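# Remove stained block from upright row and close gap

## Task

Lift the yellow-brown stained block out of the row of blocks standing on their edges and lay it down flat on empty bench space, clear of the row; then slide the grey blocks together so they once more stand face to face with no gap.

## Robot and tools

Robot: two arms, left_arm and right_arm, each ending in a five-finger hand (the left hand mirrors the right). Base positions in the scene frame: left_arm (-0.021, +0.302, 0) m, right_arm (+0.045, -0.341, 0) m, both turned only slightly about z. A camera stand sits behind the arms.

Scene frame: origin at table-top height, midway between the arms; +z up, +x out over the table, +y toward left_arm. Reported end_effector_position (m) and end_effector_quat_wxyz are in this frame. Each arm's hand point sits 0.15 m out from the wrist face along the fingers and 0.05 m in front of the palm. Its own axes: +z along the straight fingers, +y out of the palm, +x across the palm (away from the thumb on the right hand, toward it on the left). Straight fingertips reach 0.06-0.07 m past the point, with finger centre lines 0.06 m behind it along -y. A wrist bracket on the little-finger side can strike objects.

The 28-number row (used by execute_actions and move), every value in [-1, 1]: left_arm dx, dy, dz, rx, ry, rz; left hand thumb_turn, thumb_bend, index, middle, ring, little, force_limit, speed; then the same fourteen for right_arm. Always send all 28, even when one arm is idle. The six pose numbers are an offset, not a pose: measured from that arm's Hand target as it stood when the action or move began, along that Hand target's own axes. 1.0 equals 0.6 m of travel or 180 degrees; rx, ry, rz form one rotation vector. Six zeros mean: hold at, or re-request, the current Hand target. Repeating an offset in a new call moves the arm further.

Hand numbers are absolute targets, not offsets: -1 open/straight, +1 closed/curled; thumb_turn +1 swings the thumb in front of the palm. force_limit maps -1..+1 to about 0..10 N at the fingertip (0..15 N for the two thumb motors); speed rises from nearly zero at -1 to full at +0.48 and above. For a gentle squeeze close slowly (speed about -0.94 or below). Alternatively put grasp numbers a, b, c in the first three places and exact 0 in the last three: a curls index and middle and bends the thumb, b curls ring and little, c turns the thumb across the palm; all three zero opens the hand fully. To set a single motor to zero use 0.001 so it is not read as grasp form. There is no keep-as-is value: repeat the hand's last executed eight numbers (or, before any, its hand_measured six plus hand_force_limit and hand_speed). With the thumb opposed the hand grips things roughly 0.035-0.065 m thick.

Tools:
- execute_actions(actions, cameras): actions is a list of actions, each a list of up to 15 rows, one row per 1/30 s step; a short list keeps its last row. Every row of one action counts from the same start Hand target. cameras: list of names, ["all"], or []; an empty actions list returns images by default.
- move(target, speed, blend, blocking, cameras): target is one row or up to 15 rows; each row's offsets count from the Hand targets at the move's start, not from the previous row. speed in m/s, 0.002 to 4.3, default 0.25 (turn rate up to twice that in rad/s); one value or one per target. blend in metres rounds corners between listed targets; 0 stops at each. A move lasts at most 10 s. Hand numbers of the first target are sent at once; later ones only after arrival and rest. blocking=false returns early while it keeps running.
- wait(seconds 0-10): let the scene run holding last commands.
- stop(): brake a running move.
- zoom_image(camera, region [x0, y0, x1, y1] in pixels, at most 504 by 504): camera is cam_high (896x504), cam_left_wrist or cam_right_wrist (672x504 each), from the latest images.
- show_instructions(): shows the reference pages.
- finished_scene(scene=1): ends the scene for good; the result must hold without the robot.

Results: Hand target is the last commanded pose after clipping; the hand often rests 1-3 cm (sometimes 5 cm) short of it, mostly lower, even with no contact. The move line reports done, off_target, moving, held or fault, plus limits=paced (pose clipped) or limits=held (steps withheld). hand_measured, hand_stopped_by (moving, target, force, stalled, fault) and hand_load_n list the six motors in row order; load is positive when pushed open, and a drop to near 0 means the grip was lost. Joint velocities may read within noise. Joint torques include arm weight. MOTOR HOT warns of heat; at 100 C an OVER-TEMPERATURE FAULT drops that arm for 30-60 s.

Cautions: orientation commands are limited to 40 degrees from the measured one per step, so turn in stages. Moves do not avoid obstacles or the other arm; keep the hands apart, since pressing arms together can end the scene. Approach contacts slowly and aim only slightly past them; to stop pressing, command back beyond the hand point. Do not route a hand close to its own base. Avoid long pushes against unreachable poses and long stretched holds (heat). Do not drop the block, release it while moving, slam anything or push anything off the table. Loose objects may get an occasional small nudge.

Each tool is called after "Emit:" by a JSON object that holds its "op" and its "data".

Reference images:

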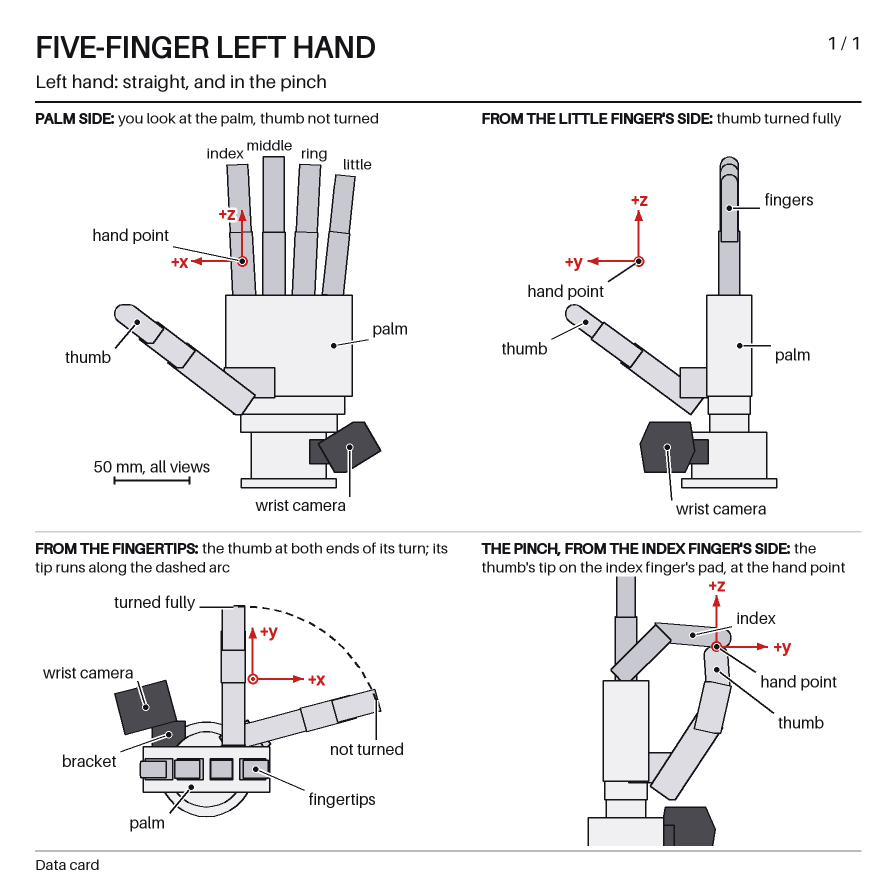

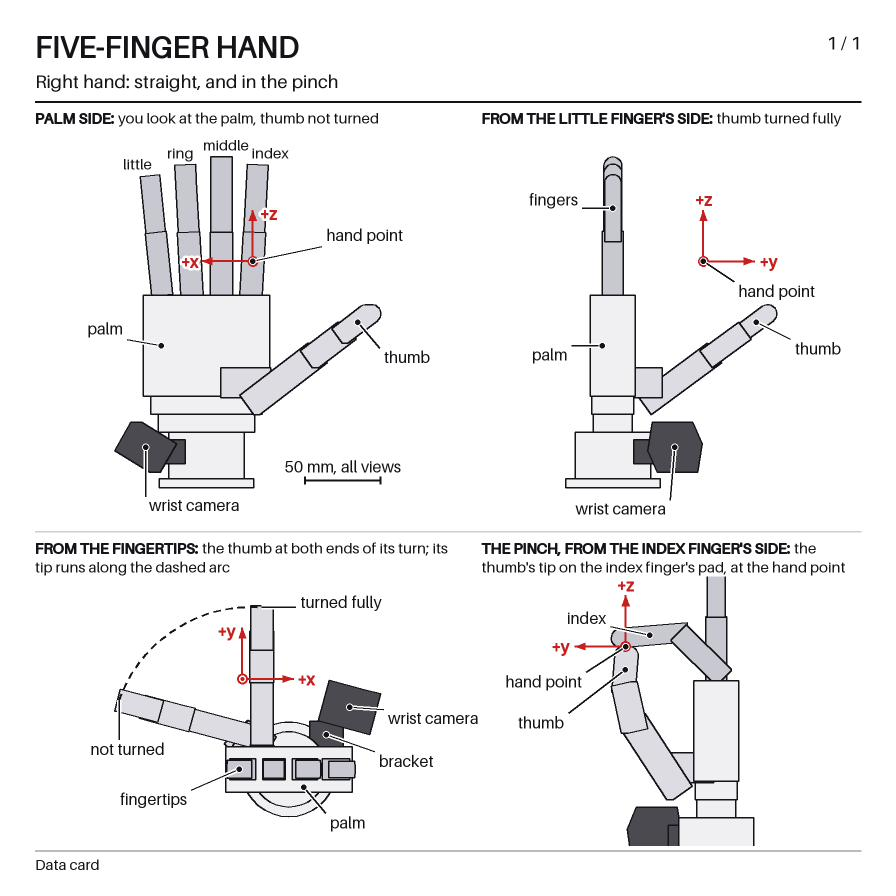

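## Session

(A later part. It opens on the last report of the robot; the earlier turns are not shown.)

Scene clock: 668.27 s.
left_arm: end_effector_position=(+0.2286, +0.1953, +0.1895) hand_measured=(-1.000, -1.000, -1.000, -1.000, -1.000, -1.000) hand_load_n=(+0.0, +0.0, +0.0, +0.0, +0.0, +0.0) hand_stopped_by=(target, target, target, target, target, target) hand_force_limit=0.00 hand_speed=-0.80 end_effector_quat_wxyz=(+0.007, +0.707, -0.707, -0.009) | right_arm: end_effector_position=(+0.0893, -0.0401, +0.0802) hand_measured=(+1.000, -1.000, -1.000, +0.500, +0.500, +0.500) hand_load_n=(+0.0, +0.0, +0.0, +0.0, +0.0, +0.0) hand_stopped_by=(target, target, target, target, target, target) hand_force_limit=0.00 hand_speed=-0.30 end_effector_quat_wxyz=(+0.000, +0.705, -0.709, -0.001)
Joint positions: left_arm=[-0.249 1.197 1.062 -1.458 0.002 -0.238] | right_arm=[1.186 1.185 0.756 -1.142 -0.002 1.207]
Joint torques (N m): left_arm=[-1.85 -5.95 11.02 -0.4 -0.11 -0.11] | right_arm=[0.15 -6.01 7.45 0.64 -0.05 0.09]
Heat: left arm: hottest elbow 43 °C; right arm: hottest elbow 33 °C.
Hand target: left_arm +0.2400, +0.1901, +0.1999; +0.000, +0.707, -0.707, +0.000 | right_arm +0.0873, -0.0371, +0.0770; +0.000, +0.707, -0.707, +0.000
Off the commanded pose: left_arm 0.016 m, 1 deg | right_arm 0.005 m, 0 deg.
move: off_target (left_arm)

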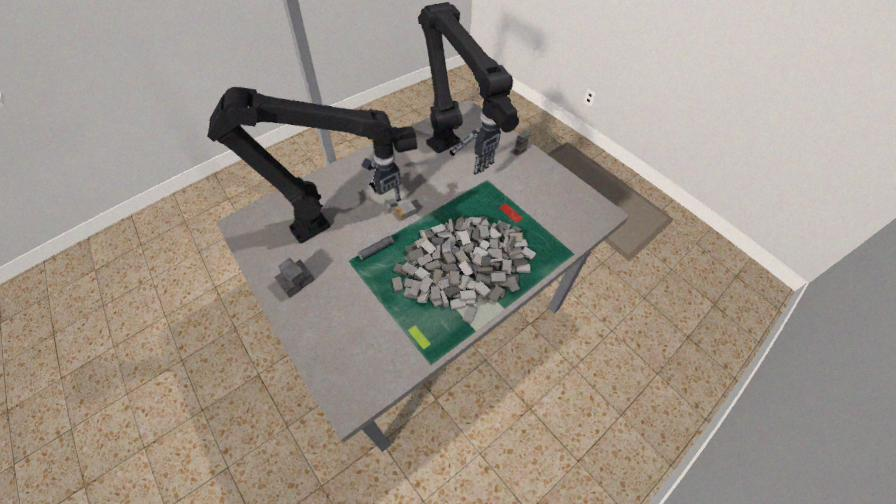

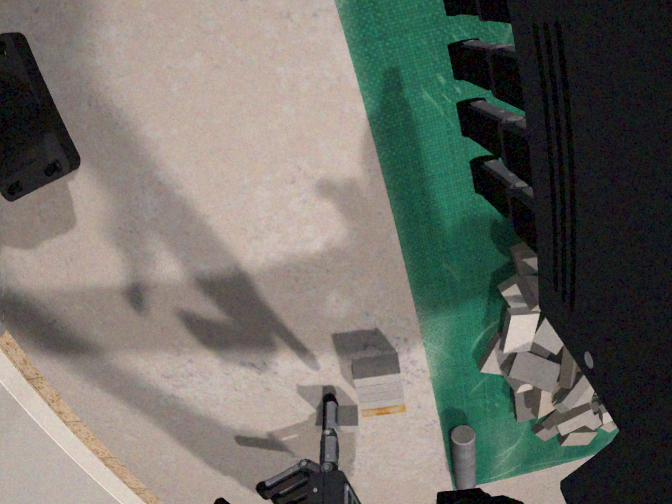

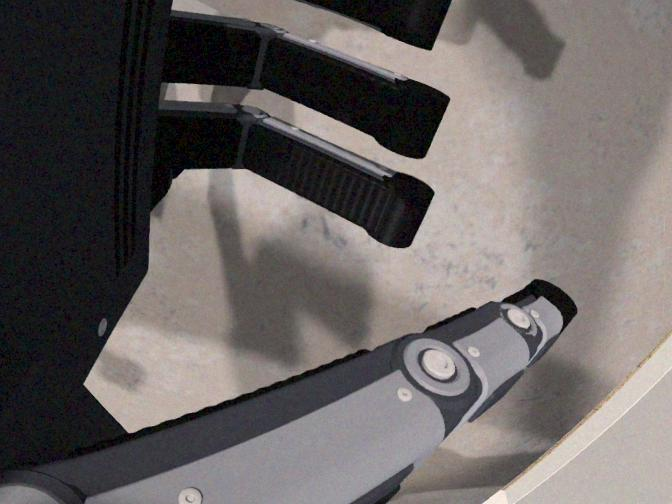

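Emit:
{"op": "move", "data": {"target": [0,0,0,0,0,0,-1,-1,-1,-1,-1,-1,0,-0.8,0.003,-0.0067,0.02,0,0,0,1,-1,-1,0.5,0.5,0.5,0,-0.3], "speed": 0.06}}

Scene clock: 729.93 s.
left_arm: end_effector_position=(+0.2286, +0.1953, +0.1895) hand_measured=(-1.000, -1.000, -1.000, -1.000, -1.000, -1.000) hand_load_n=(+0.0, +0.0, +0.0, +0.0, +0.0, +0.0) hand_stopped_by=(target, target, target, target, target, target) hand_force_limit=0.00 hand_speed=-0.80 end_effector_quat_wxyz=(+0.007, +0.707, -0.707, -0.009) | right_arm: end_effector_position=(+0.0895, -0.0396, +0.0689) hand_measured=(+1.000, -1.000, -1.000, +0.500, +0.500, +0.500) hand_load_n=(+0.0, +0.0, +0.0, +0.0, +0.0, +0.0) hand_stopped_by=(target, target, target, target, target, target) hand_force_limit=0.00 hand_speed=-0.30 end_effector_quat_wxyz=(-0.001, +0.705, -0.709, -0.001)
Joint positions: left_arm=[-0.249 1.197 1.062 -1.458 0.002 -0.238] | right_arm=[1.186 1.201 0.736 -1.104 -0.002 1.207]
Joint torques (N m): left_arm=[-1.85 -5.66 10.91 -0.24 -0.13 -0.11] | right_arm=[-0.97 -6.01 7.27 0.77 -0.04 -0.08]
Heat: left arm: hottest elbow 43 °C; right arm: hottest elbow 32 °C.
Hand target: left_arm +0.2400, +0.1901, +0.1999; +0.000, +0.707, -0.707, +0.000 | right_arm +0.0914, -0.0388, +0.0651; -0.001, +0.707, -0.707, +0.000
Off the commanded pose: left_arm 0.016 m, 1 deg | right_arm 0.004 m, 0 deg.
move: off_target (left_arm)

Emit:
{"op": "move", "data": {"target": [0,0,0,0,0,0,-1,-1,-1,-1,-1,-1,0,-0.8,0.0853,-0.0093,-0.003,0,0,0,1,-1,-1,0.5,0.5,0.5,0,-0.3], "speed": 0.06, "cameras": ["all"]}}

Emit:
{"op": "zoom_image", "data": {"camera": "cam_left_wrist", "region": [305, 330, 445, 470]}}

Emit:
{"op": "zoom_image", "data": {"camera": "cam_high", "region": [370, 185, 420, 228]}}

Scene clock: 738.57 s.
left_arm: end_effector_position=(+0.2286, +0.1953, +0.1895) hand_measured=(-1.000, -1.000, -1.000, -1.000, -1.000, -1.000) hand_load_n=(+0.0, +0.0, +0.0, +0.0, +0.0, +0.0) hand_stopped_by=(target, target, target, target, target, target) hand_force_limit=0.00 hand_speed=-0.80 end_effector_quat_wxyz=(+0.007, +0.707, -0.707, -0.009) | right_arm: end_effector_position=(+0.0940, -0.0849, +0.0654) hand_measured=(+1.000, -1.000, -1.000, +0.500, +0.500, +0.500) hand_load_n=(+0.0, +0.0, +0.0, +0.0, +0.0, +0.0) hand_stopped_by=(target, target, target, target, target, target) hand_force_limit=0.00 hand_speed=-0.30 end_effector_quat_wxyz=(-0.002, +0.709, -0.705, -0.001)
Joint positions: left_arm=[-0.249 1.197 1.062 -1.458 0.002 -0.238] | right_arm=[1.105 1.084 0.641 -1.123 -0.001 1.115]
Joint torques (N m): left_arm=[-1.96 -5.77 10.97 -0.34 -0.14 -0.11] | right_arm=[-2.14 -6.07 7.27 -0.42 -0.1 -0.12]
Heat: left arm: hottest elbow 43 °C; right arm: hottest elbow 32 °C.
Hand target: left_arm +0.2400, +0.1901, +0.1999; +0.000, +0.707, -0.707, +0.000 | right_arm +0.0969, -0.0901, +0.0668; +0.000, +0.707, -0.707, +0.000
Off the commanded pose: left_arm 0.016 m, 1 deg | right_arm 0.006 m, 0 deg.
move: off_target (left_arm)

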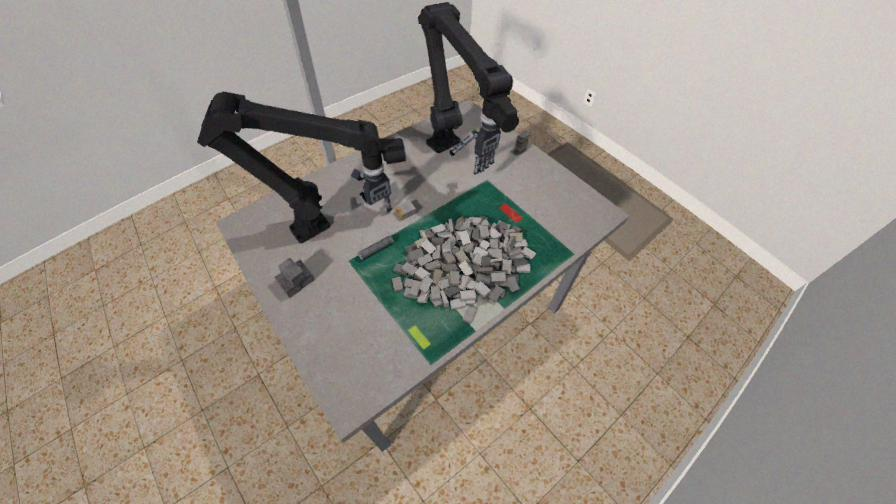

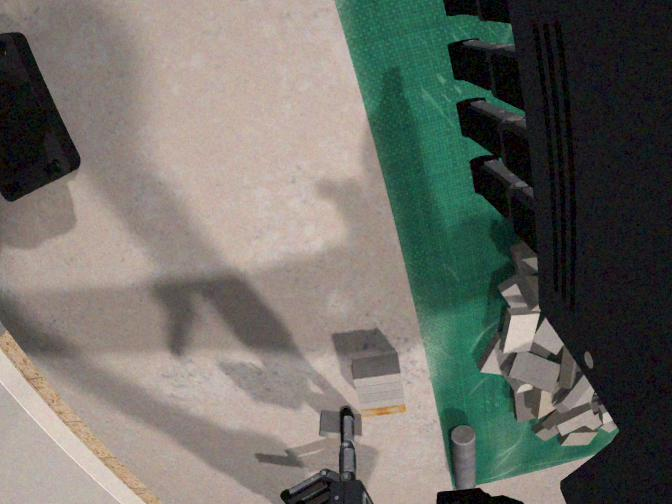

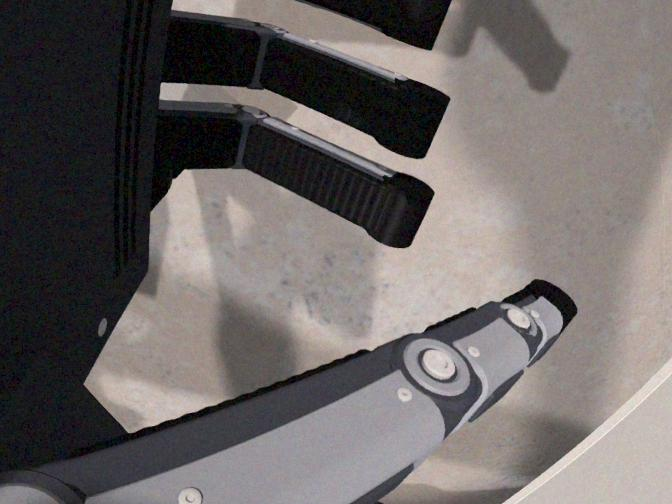

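Scaled by 3.600 from the camera's 672x504 image, which has a finer 960x720 frame.

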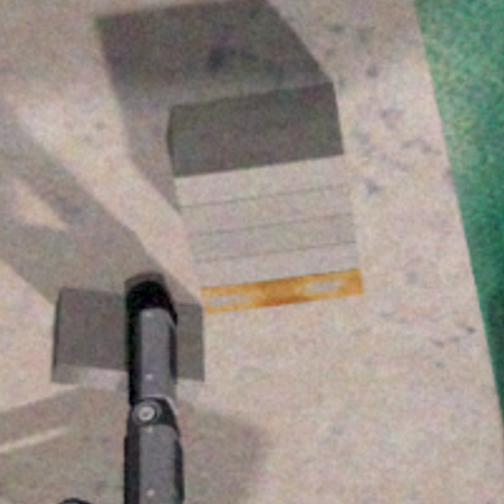

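Scaled by 10.080 from the camera's 896x504 image, which has a finer 1280x720 frame.

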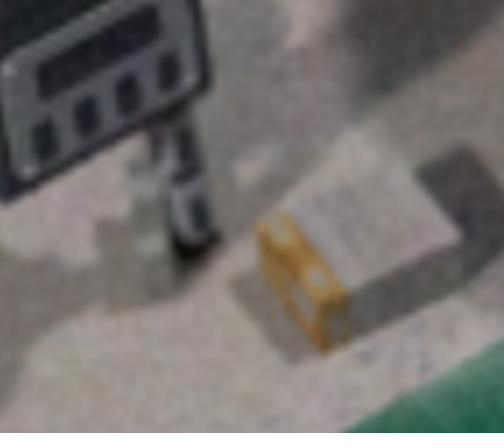

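Emit:
{"op": "move", "data": {"target": [0,0,0,0,0,0,-1,-1,-1,-1,-1,-1,0,-0.8,0.02,0,-0.002,0,0,0,1,-1,-1,0.5,0.5,0.5,0,-0.3], "speed": 0.06}}

Scene clock: 746.97 s.
left_arm: end_effector_position=(+0.2286, +0.1953, +0.1895) hand_measured=(-1.000, -1.000, -1.000, -1.000, -1.000, -1.000) hand_load_n=(+0.0, +0.0, +0.0, +0.0, +0.0, +0.0) hand_stopped_by=(target, target, target, target, target, target) hand_force_limit=0.00 hand_speed=-0.80 end_effector_quat_wxyz=(+0.007, +0.707, -0.707, -0.009) | right_arm: end_effector_position=(+0.0944, -0.0968, +0.0668) hand_measured=(+1.000, -1.000, -1.000, +0.500, +0.500, +0.500) hand_load_n=(+0.0, +0.0, +0.0, +0.0, +0.0, +0.0) hand_stopped_by=(target, target, target, target, target, target) hand_force_limit=0.00 hand_speed=-0.30 end_effector_quat_wxyz=(-0.003, +0.709, -0.705, -0.001)
Joint positions: left_arm=[-0.249 1.197 1.062 -1.458 0.002 -0.238] | right_arm=[1.082 1.047 0.622 -1.14 -0.001 1.092]
Joint torques (N m): left_arm=[-1.9 -6.01 10.99 -0.36 -0.16 -0.1] | right_arm=[-1.9 -5.6 7.31 -0.39 -0.09 -0.08]
Heat: left arm: hottest elbow 44 °C; right arm: hottest elbow 31 °C.
Hand target: left_arm +0.2400, +0.1901, +0.1999; +0.000, +0.707, -0.707, +0.000 | right_arm +0.0969, -0.1020, +0.0680; +0.000, +0.707, -0.707, +0.000
Off the commanded pose: left_arm 0.016 m, 1 deg | right_arm 0.006 m, 0 deg.
move: off_target (left_arm)

Emit:
{"op": "move", "data": {"target": [[0,0,0,0,0,0,-1,-1,-1,-1,-1,-1,0,-0.8,-0.0133,0,-0.1033,0,0,0,1,-1,-1,0.5,0.5,0.5,0,-0.3],[0,0,0,0,0,0,-1,-1,-1,-1,-1,-1,0,-0.8,-0.0505,-0.134,-0.1033,0,0,0,1,-1,-1,0.5,0.5,0.5,0,-0.3]], "speed": 0.15, "cameras": ["all"]}}

Emit:
{"op": "zoom_image", "data": {"camera": "cam_left_wrist", "region": [305, 330, 445, 470]}}

Emit:
{"op": "zoom_image", "data": {"camera": "cam_high", "region": [370, 185, 420, 228]}}

Scene clock: 763.30 s.
left_arm: end_effector_position=(+0.2286, +0.1953, +0.1895) hand_measured=(-1.000, -1.000, -1.000, -1.000, -1.000, -1.000) hand_load_n=(+0.0, +0.0, +0.0, +0.5, +0.0, +0.0) hand_stopped_by=(target, target, target, target, target, target) hand_force_limit=0.00 hand_speed=-0.80 end_effector_quat_wxyz=(+0.007, +0.707, -0.707, -0.009) | right_arm: end_effector_position=(+0.1618, -0.0842, +0.1186) hand_measured=(+1.000, -1.000, -1.000, +0.500, +0.500, +0.500) hand_load_n=(+0.0, +0.0, +0.0, +0.0, +0.0, +0.0) hand_stopped_by=(target, target, target, target, target, target) hand_force_limit=0.00 hand_speed=-0.30 end_effector_quat_wxyz=(+0.019, +0.709, -0.705, +0.004)
Joint positions: left_arm=[-0.249 1.197 1.062 -1.458 0.002 -0.238] | right_arm=[0.895 1.166 0.849 -1.292 0.003 0.906]
Joint torques (N m): left_arm=[-1.79 -6.12 10.93 -0.28 -0.15 -0.11] | right_arm=[-1.9 -5.83 11.11 0.46 -0.23 -0.1]
Heat: left arm: hottest elbow 44 °C; right arm: hottest elbow 32 °C.
Hand target: left_arm +0.2400, +0.1901, +0.1999; +0.000, +0.707, -0.707, +0.000 | right_arm +0.1773, -0.0717, +0.1299; +0.000, +0.707, -0.707, +0.000
Off the commanded pose: left_arm 0.016 m, 1 deg | right_arm 0.023 m, 2 deg.
move: off_target (left_arm, right_arm)

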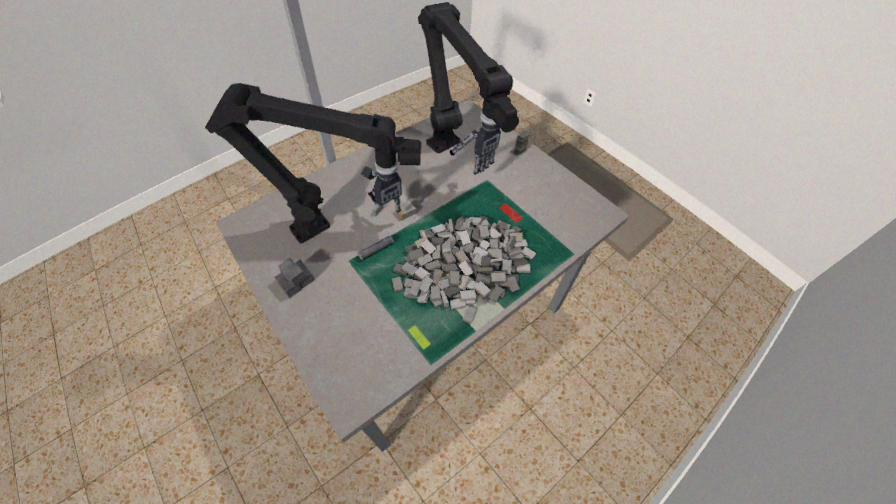

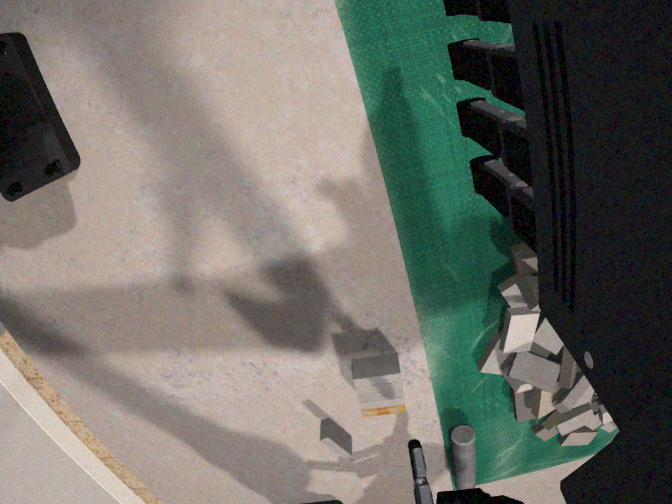

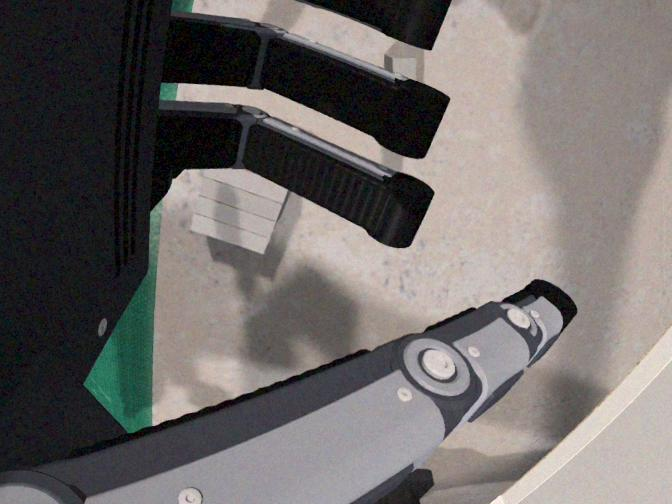

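Scaled by 3.600 from the camera's 672x504 image, which has a finer 960x720 frame.

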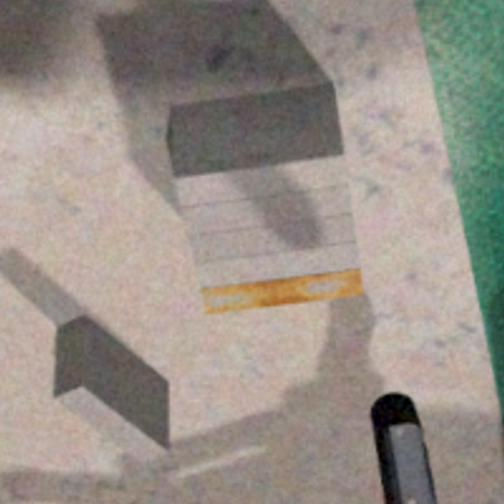

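Scaled by 10.080 from the camera's 896x504 image, which has a finer 1280x720 frame.

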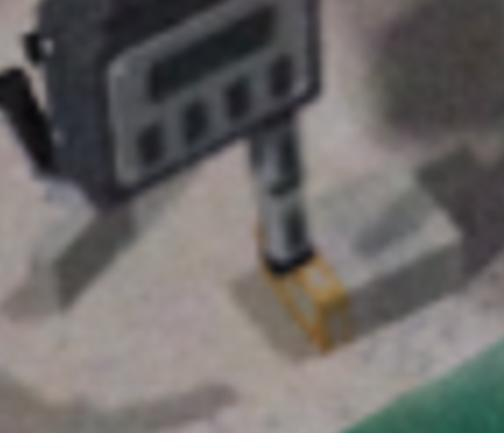

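Emit:
{"op": "move", "data": {"target": [0,0,0,0,0,0,-1,-1,-1,-1,-1,-1,0,-0.8,-0.02,-0.025,0,0,0,0,1,-1,-1,0.5,0.5,0.5,0,-0.3], "speed": 0.1}}

Scene clock: 770.90 s.
left_arm: end_effector_position=(+0.2286, +0.1953, +0.1895) hand_measured=(-1.000, -1.000, -1.000, -1.000, -1.000, -1.000) hand_load_n=(+0.0, +0.0, +0.0, +0.0, +0.0, +0.0) hand_stopped_by=(target, target, target, target, target, target) hand_force_limit=0.00 hand_speed=-0.80 end_effector_quat_wxyz=(+0.007, +0.707, -0.707, -0.009) | right_arm: end_effector_position=(+0.1759, -0.0724, +0.1189) hand_measured=(+1.000, -1.000, -1.000, +0.500, +0.500, +0.500) hand_load_n=(+0.0, +0.0, +0.0, +0.0, +0.0, +0.0) hand_stopped_by=(target, target, target, target, target, target) hand_force_limit=0.00 hand_speed=-0.30 end_effector_quat_wxyz=(+0.020, +0.709, -0.705, +0.004)
Joint positions: left_arm=[-0.249 1.197 1.062 -1.458 0.002 -0.238] | right_arm=[0.882 1.219 0.891 -1.283 0.003 0.893]
Joint torques (N m): left_arm=[-1.79 -5.66 10.91 -0.32 -0.12 -0.12] | right_arm=[-2.14 -6.65 11.18 0.5 -0.23 -0.1]
Heat: left arm: hottest elbow 44 °C; right arm: hottest elbow 32 °C.
Hand target: left_arm +0.2400, +0.1901, +0.1999; +0.000, +0.707, -0.707, +0.000 | right_arm +0.1923, -0.0599, +0.1299; +0.000, +0.707, -0.707, +0.000
Off the commanded pose: left_arm 0.016 m, 1 deg | right_arm 0.023 m, 2 deg.
move: off_target (left_arm, right_arm)

Emit:
{"op": "move", "data": {"target": [0,0,0,0,0,0,-1,-1,-1,-1,-1,-1,0,-0.8,0.0168,0.0255,0.1083,0,0,0,1,-1,-1,0.5,0.5,0.5,0,-0.3], "speed": 0.1, "cameras": ["all"]}}

Emit:
{"op": "zoom_image", "data": {"camera": "cam_left_wrist", "region": [305, 330, 445, 470]}}

Emit:
{"op": "zoom_image", "data": {"camera": "cam_high", "region": [370, 185, 420, 228]}}

Scene clock: 777.70 s.
left_arm: end_effector_position=(+0.2286, +0.1953, +0.1895) hand_measured=(-1.000, -1.000, -1.000, -1.000, -1.000, -1.000) hand_load_n=(+0.0, +0.0, +0.0, +0.0, +0.0, +0.0) hand_stopped_by=(target, target, target, target, target, target) hand_force_limit=0.00 hand_speed=-0.80 end_effector_quat_wxyz=(+0.007, +0.707, -0.707, -0.009) | right_arm: end_effector_position=(+0.1759, -0.0720, +0.0685) hand_measured=(+1.000, -1.000, -1.000, +0.500, +0.500, +0.500) hand_load_n=(+0.0, +0.0, +0.0, +0.5, +0.0, +0.0) hand_stopped_by=(target, target, target, target, target, target) hand_force_limit=0.00 hand_speed=-0.30 end_effector_quat_wxyz=(-0.001, +0.709, -0.705, +0.001)
Joint positions: left_arm=[-0.249 1.197 1.062 -1.458 0.002 -0.238] | right_arm=[0.882 1.248 0.774 -1.095 0.002 0.892]
Joint torques (N m): left_arm=[-1.96 -6.12 10.89 -0.2 -0.17 -0.11] | right_arm=[-0.73 -6.77 7.28 0.69 -0.23 0.08]
Heat: left arm: hottest elbow 44 °C; right arm: hottest elbow 33 °C.
Hand target: left_arm +0.2400, +0.1901, +0.1999; +0.000, +0.707, -0.707, +0.000 | right_arm +0.1770, -0.0698, +0.0650; +0.000, +0.707, -0.707, +0.000
Off the commanded pose: left_arm 0.016 m, 1 deg | right_arm 0.004 m, 0 deg.
move: off_target (left_arm)

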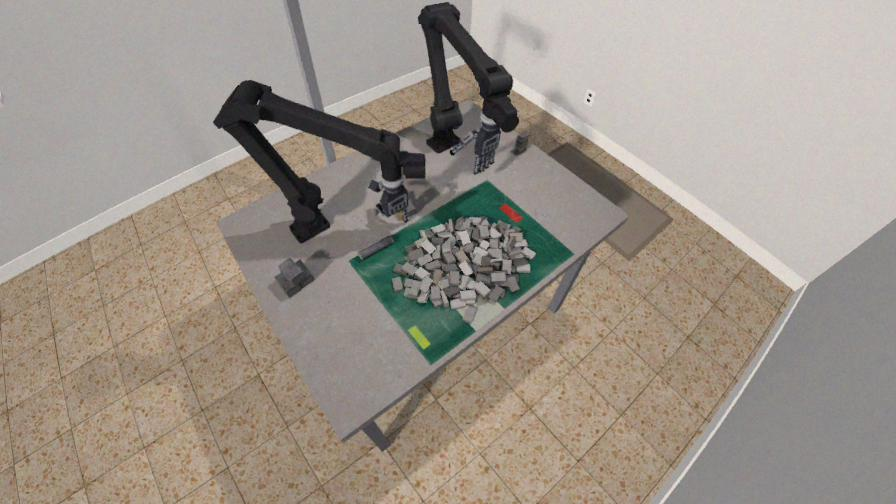

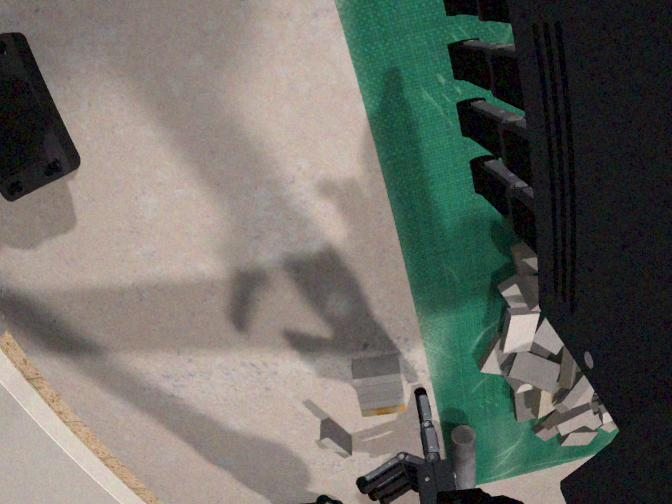

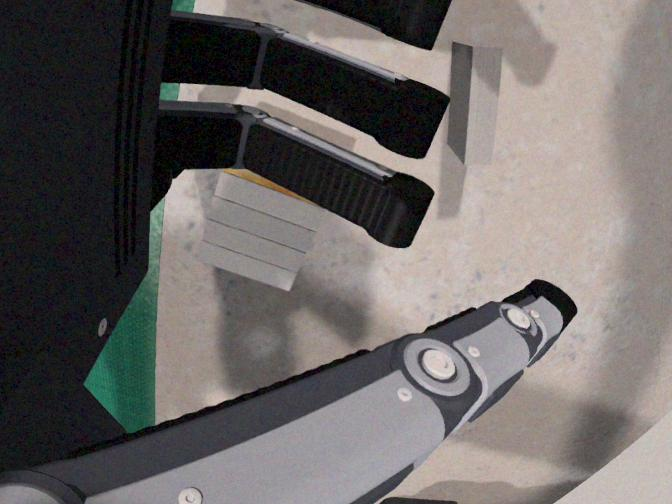

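Scaled by 3.600 from the camera's 672x504 image, which has a finer 960x720 frame.

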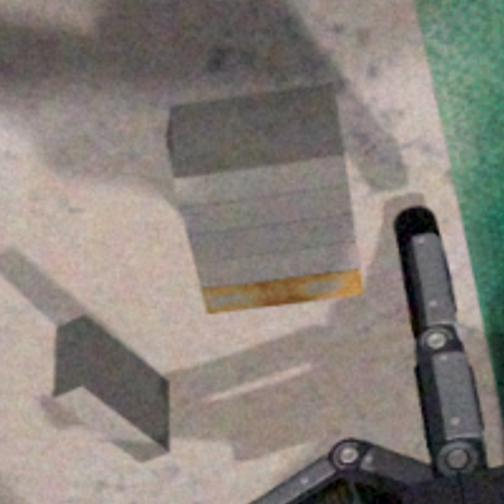

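Scaled by 10.080 from the camera's 896x504 image, which has a finer 1280x720 frame.

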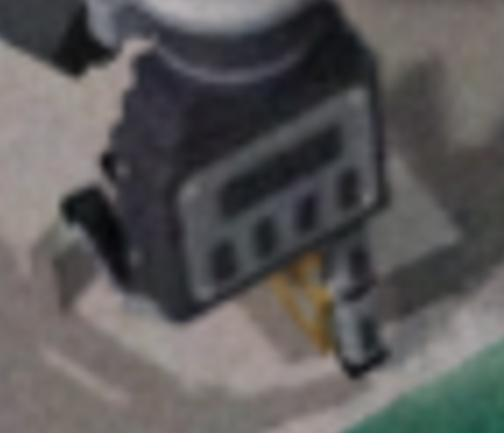

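Emit:
{"op": "move", "data": {"target": [[0,0,0,0,0,0,-1,-1,-1,-1,-1,-1,0,-0.8,0.0045,0.0183,-0.0067,0,0,0,1,-1,-1,0.5,0.5,0.5,0,-0.3],[0,0,0,0,0,0,-1,-1,-1,-1,-1,-1,0,-0.8,0.0045,0.0367,-0.0067,0,0,0,1,-1,-1,0.5,0.5,0.5,0,-0.3]], "speed": 0.05, "cameras": ["all"]}}

Emit:
{"op": "zoom_image", "data": {"camera": "cam_left_wrist", "region": [325, 340, 445, 460]}}

Emit:
{"op": "zoom_image", "data": {"camera": "cam_high", "region": [375, 188, 420, 228]}}

Scene clock: 803.77 s.
left_arm: end_effector_position=(+0.2286, +0.1953, +0.1895) hand_measured=(-1.000, -1.000, -1.000, -1.000, -1.000, -1.000) hand_load_n=(+0.0, +0.0, +0.0, +0.0, +0.0, +0.5) hand_stopped_by=(target, target, target, target, target, target) hand_force_limit=0.00 hand_speed=-0.80 end_effector_quat_wxyz=(+0.007, +0.707, -0.707, -0.009) | right_arm: end_effector_position=(+0.1613, -0.0737, +0.0665) hand_measured=(+1.000, -1.000, -1.000, +0.500, +0.500, +0.500) hand_load_n=(+0.0, +0.0, +0.0, +0.0, +0.0, +0.0) hand_stopped_by=(target, target, target, target, target, target) hand_force_limit=0.00 hand_speed=-0.30 end_effector_quat_wxyz=(+0.000, +0.705, -0.709, +0.001)
Joint positions: left_arm=[-0.249 1.197 1.062 -1.458 0.002 -0.238] | right_arm=[0.917 1.22 0.745 -1.095 0.002 0.937]
Joint torques (N m): left_arm=[-2.08 -6.18 10.96 -0.31 -0.12 -0.1] | right_arm=[0.56 -8.12 7.17 -0.28 -0.22 0.19]
Heat: left arm: hottest elbow 44 °C; right arm: hottest elbow 32 °C.
Hand target: left_arm +0.2400, +0.1901, +0.1999; +0.000, +0.707, -0.707, +0.000 | right_arm +0.1550, -0.0726, +0.0689; +0.000, +0.707, -0.707, +0.000
Off the commanded pose: left_arm 0.016 m, 1 deg | right_arm 0.007 m, 0 deg.
move: off_target (left_arm)

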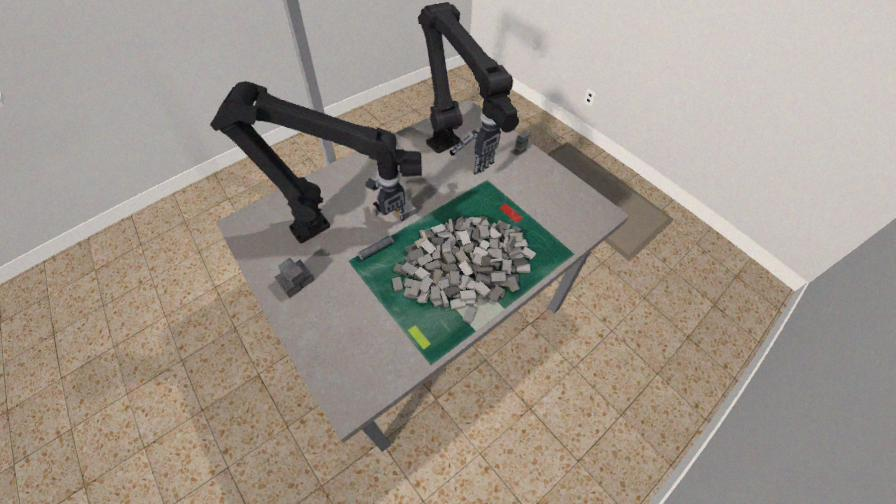

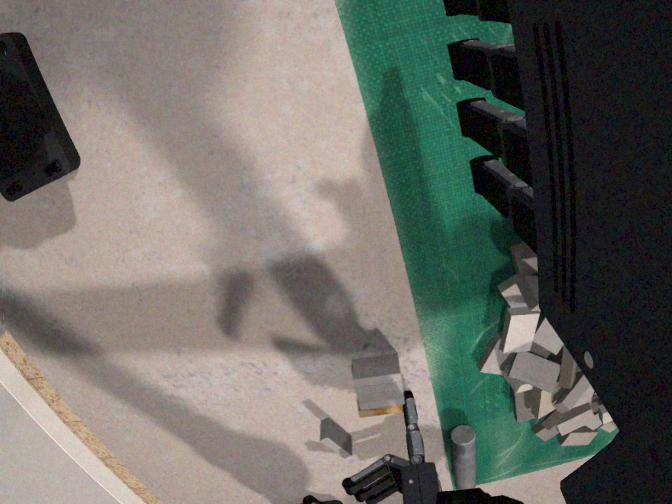

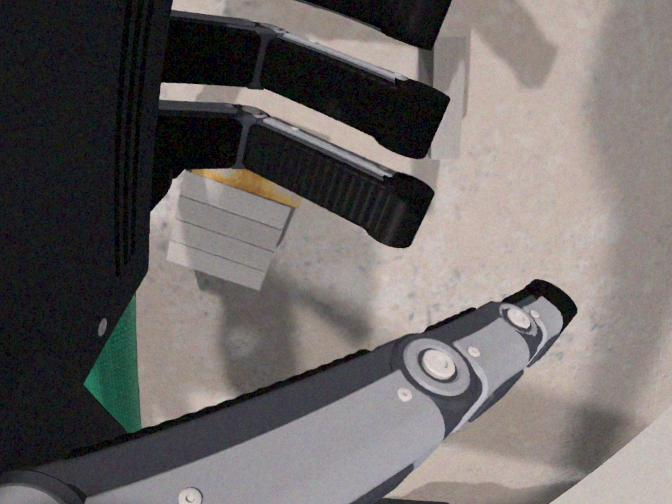

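Scaled by 4.200 from the camera's 672x504 image, which has a finer 960x720 frame.

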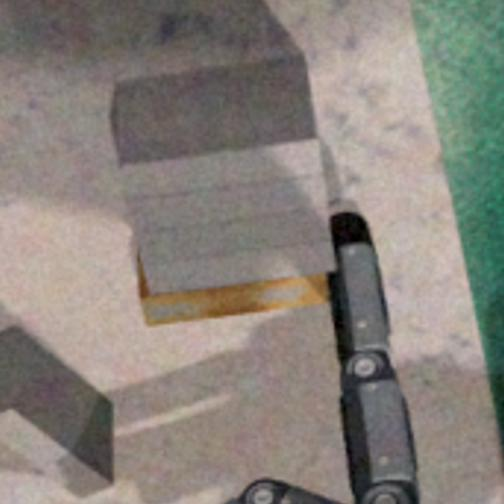

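Scaled by 11.200 from the camera's 896x504 image, which has a finer 1280x720 frame.

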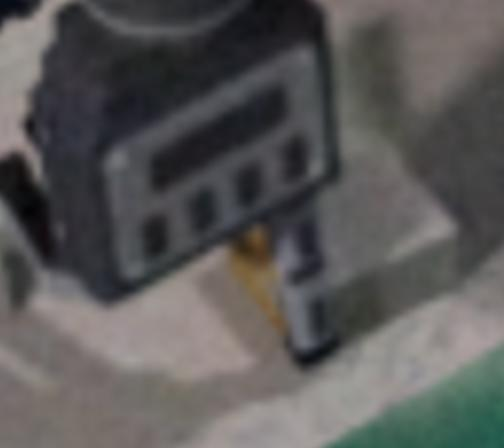

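Emit:
{"op": "move", "data": {"target": [0,0,0,0,0,0,-1,-1,-1,-1,-1,-1,0,-0.8,0.0015,0.16,0,0,0,0,1,-1,-1,0.5,0.5,0.5,0,-0.3], "speed": 0.06, "cameras": ["all"]}}

Emit:
{"op": "zoom_image", "data": {"camera": "cam_left_wrist", "region": [245, 330, 445, 500]}}

Emit:
{"op": "zoom_image", "data": {"camera": "cam_high", "region": [350, 170, 420, 232]}}

Scene clock: 810.67 s.
left_arm: end_effector_position=(+0.2286, +0.1953, +0.1895) hand_measured=(-1.000, -1.000, -1.000, -1.000, -1.000, -1.000) hand_load_n=(+0.0, +0.0, +0.0, +0.0, +0.0, +0.0) hand_stopped_by=(target, target, target, target, target, target) hand_force_limit=0.00 hand_speed=-0.80 end_effector_quat_wxyz=(+0.007, +0.707, -0.707, -0.009) | right_arm: end_effector_position=(+0.0645, -0.0720, +0.0670) hand_measured=(+1.000, -1.000, -1.000, +0.500, +0.500, +0.500) hand_load_n=(+0.0, +0.0, +0.0, +0.0, +0.0, +0.0) hand_stopped_by=(target, target, target, target, target, target) hand_force_limit=0.00 hand_speed=-0.30 end_effector_quat_wxyz=(-0.001, +0.705, -0.709, +0.000)
Joint positions: left_arm=[-0.249 1.197 1.062 -1.458 0.002 -0.238] | right_arm=[1.235 1.084 0.647 -1.131 0.001 1.255]
Joint torques (N m): left_arm=[-1.9 -5.77 10.97 -0.23 -0.13 -0.11] | right_arm=[0.62 -6.18 7.36 -0.35 -0.21 0.15]
Heat: left arm: hottest elbow 44 °C; right arm: hottest elbow 32 °C.
Hand target: left_arm +0.2400, +0.1901, +0.1999; +0.000, +0.707, -0.707, +0.000 | right_arm +0.0590, -0.0734, +0.0689; +0.000, +0.707, -0.707, +0.000
Off the commanded pose: left_arm 0.016 m, 1 deg | right_arm 0.006 m, 0 deg.
move: off_target (left_arm)

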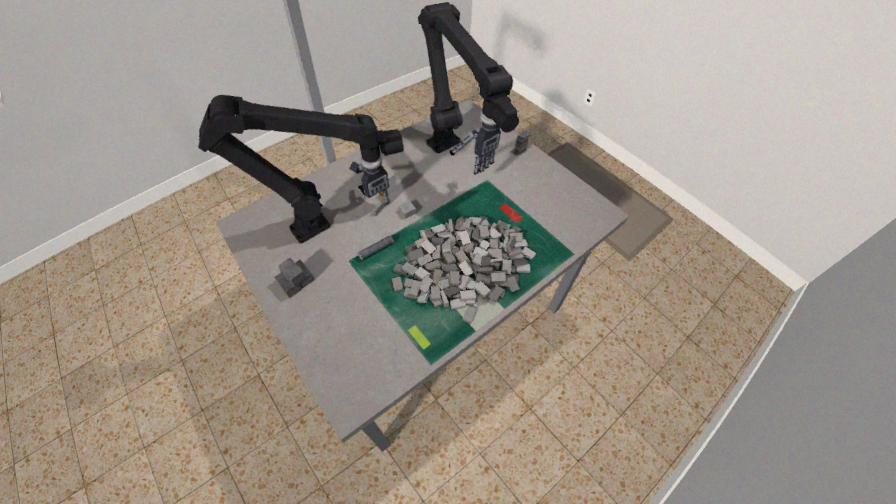

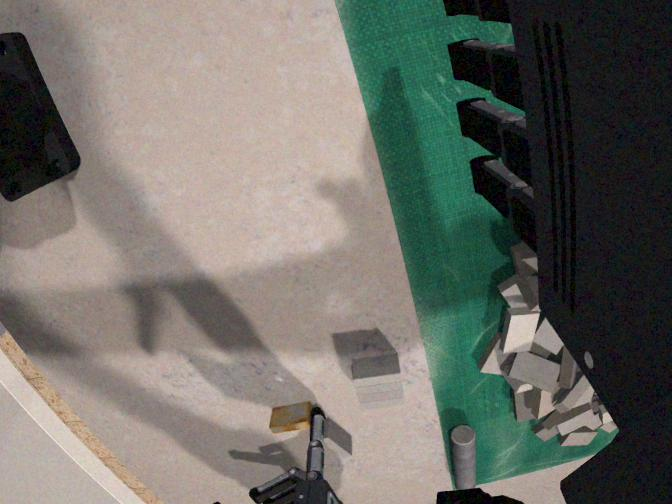

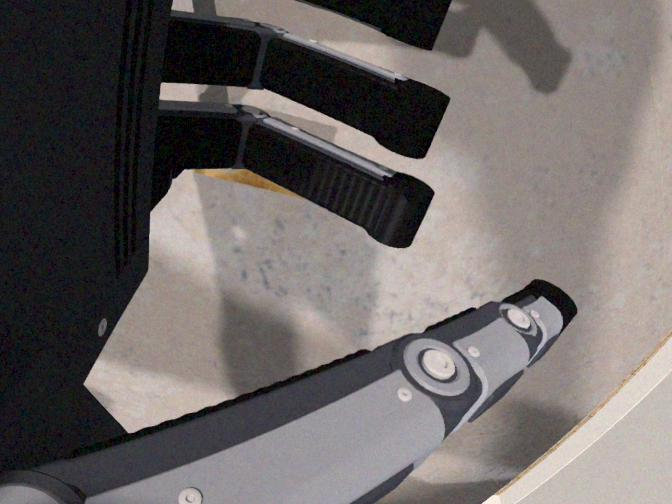

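Scaled by 2.520 from the camera's 672x504 image, which has a finer 960x720 frame.

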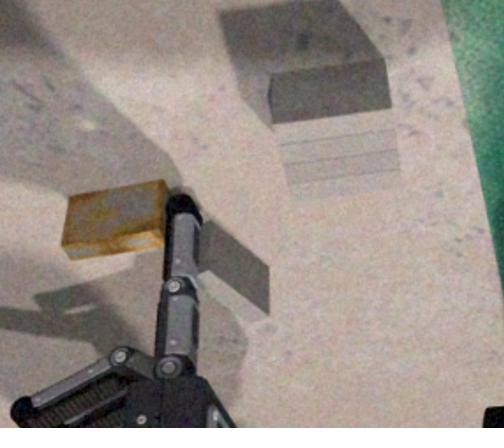

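Scaled by 7.200 from the camera's 896x504 image, which has a finer 1280x720 frame.

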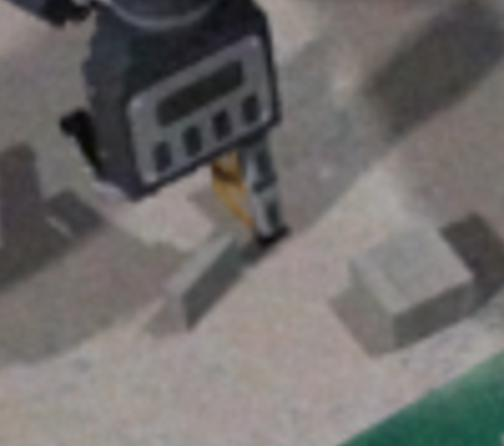

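Emit:
{"op": "move", "data": {"target": [[0,0,0,0,0,0,-1,-1,-1,-1,-1,-1,0,-0.8,0,-0.005,-0.1017,0,0,0,1,-1,-1,0.5,0.5,0.5,0,-0.3],[0,0,0,0,0,0,-1,-1,-1,-1,-1,-1,0,-0.8,0.0278,0.0395,-0.1017,0,0,0,1,-1,-1,0.5,0.5,0.5,0,-0.3]], "speed": 0.12, "cameras": ["all"]}}

Emit:
{"op": "zoom_image", "data": {"camera": "cam_left_wrist", "region": [225, 350, 405, 504]}}

Emit:
{"op": "zoom_image", "data": {"camera": "cam_high", "region": [360, 180, 410, 224]}}

Scene clock: 865.63 s.
left_arm: end_effector_position=(+0.2286, +0.1953, +0.1895) hand_measured=(-1.000, -1.000, -1.000, -1.000, -1.000, -1.000) hand_load_n=(+0.0, +0.0, +0.0, +0.0, +0.0, +0.0) hand_stopped_by=(target, target, target, target, target, target) hand_force_limit=0.00 hand_speed=-0.80 end_effector_quat_wxyz=(+0.007, +0.707, -0.707, -0.009) | right_arm: end_effector_position=(+0.0395, -0.0881, +0.1290) hand_measured=(+1.000, -1.000, -1.000, +0.500, +0.500, +0.500) hand_load_n=(+0.0, +0.0, +0.0, +0.0, +0.0, +0.0) hand_stopped_by=(target, target, target, target, target, target) hand_force_limit=0.00 hand_speed=-0.30 end_effector_quat_wxyz=(-0.002, +0.706, -0.708, -0.002)
Joint positions: left_arm=[-0.249 1.197 1.062 -1.458 0.002 -0.238] | right_arm=[1.314 0.941 0.731 -1.355 -0.002 1.333]
Joint torques (N m): left_arm=[-1.96 -6.01 10.96 -0.28 -0.11 -0.09] | right_arm=[0.56 -4.31 8.02 -0.34 -0.07 0.15]
Heat: left arm: hottest elbow 44 °C; right arm: hottest elbow 31 °C.
Hand target: left_arm +0.2400, +0.1901, +0.1999; +0.000, +0.707, -0.707, +0.000 | right_arm +0.0352, -0.0901, +0.1299; +0.000, +0.707, -0.707, +0.000
Off the commanded pose: left_arm 0.016 m, 1 deg | right_arm 0.005 m, 0 deg.
move: off_target (left_arm)

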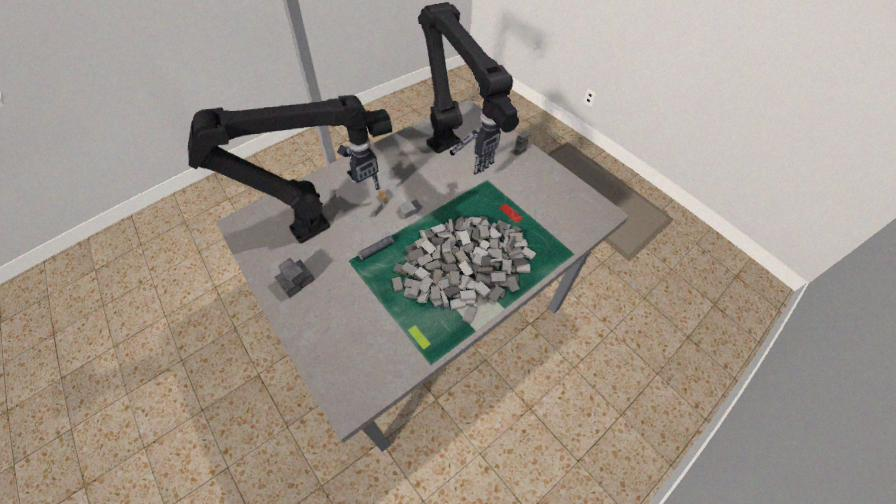

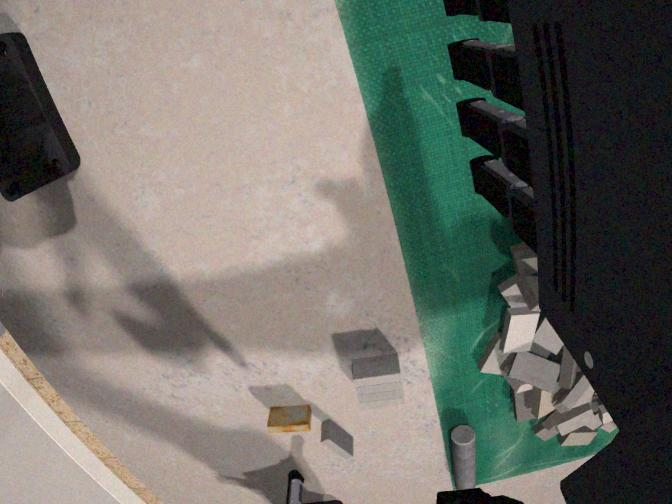

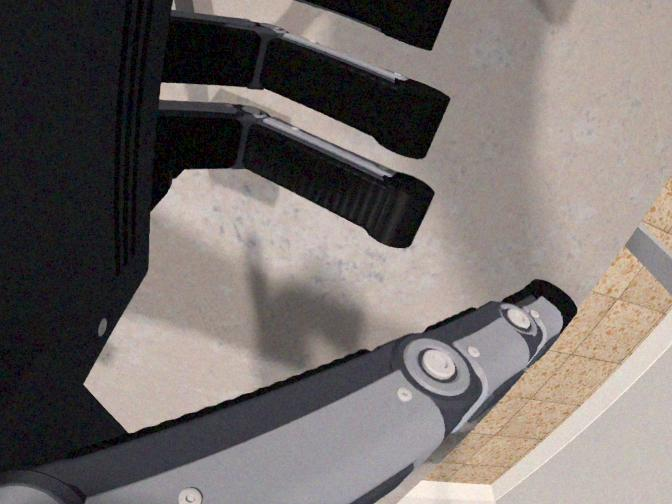

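Scaled by 2.800 from the camera's 672x504 image, which has a finer 960x720 frame.

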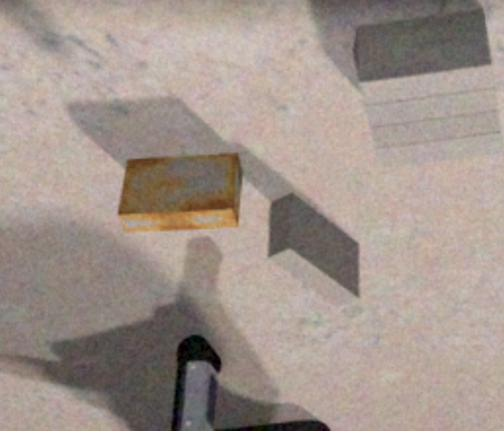

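Scaled by 10.080 from the camera's 896x504 image, which has a finer 1280x720 frame.

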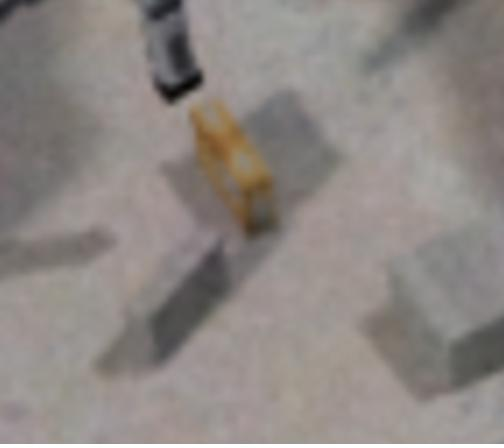

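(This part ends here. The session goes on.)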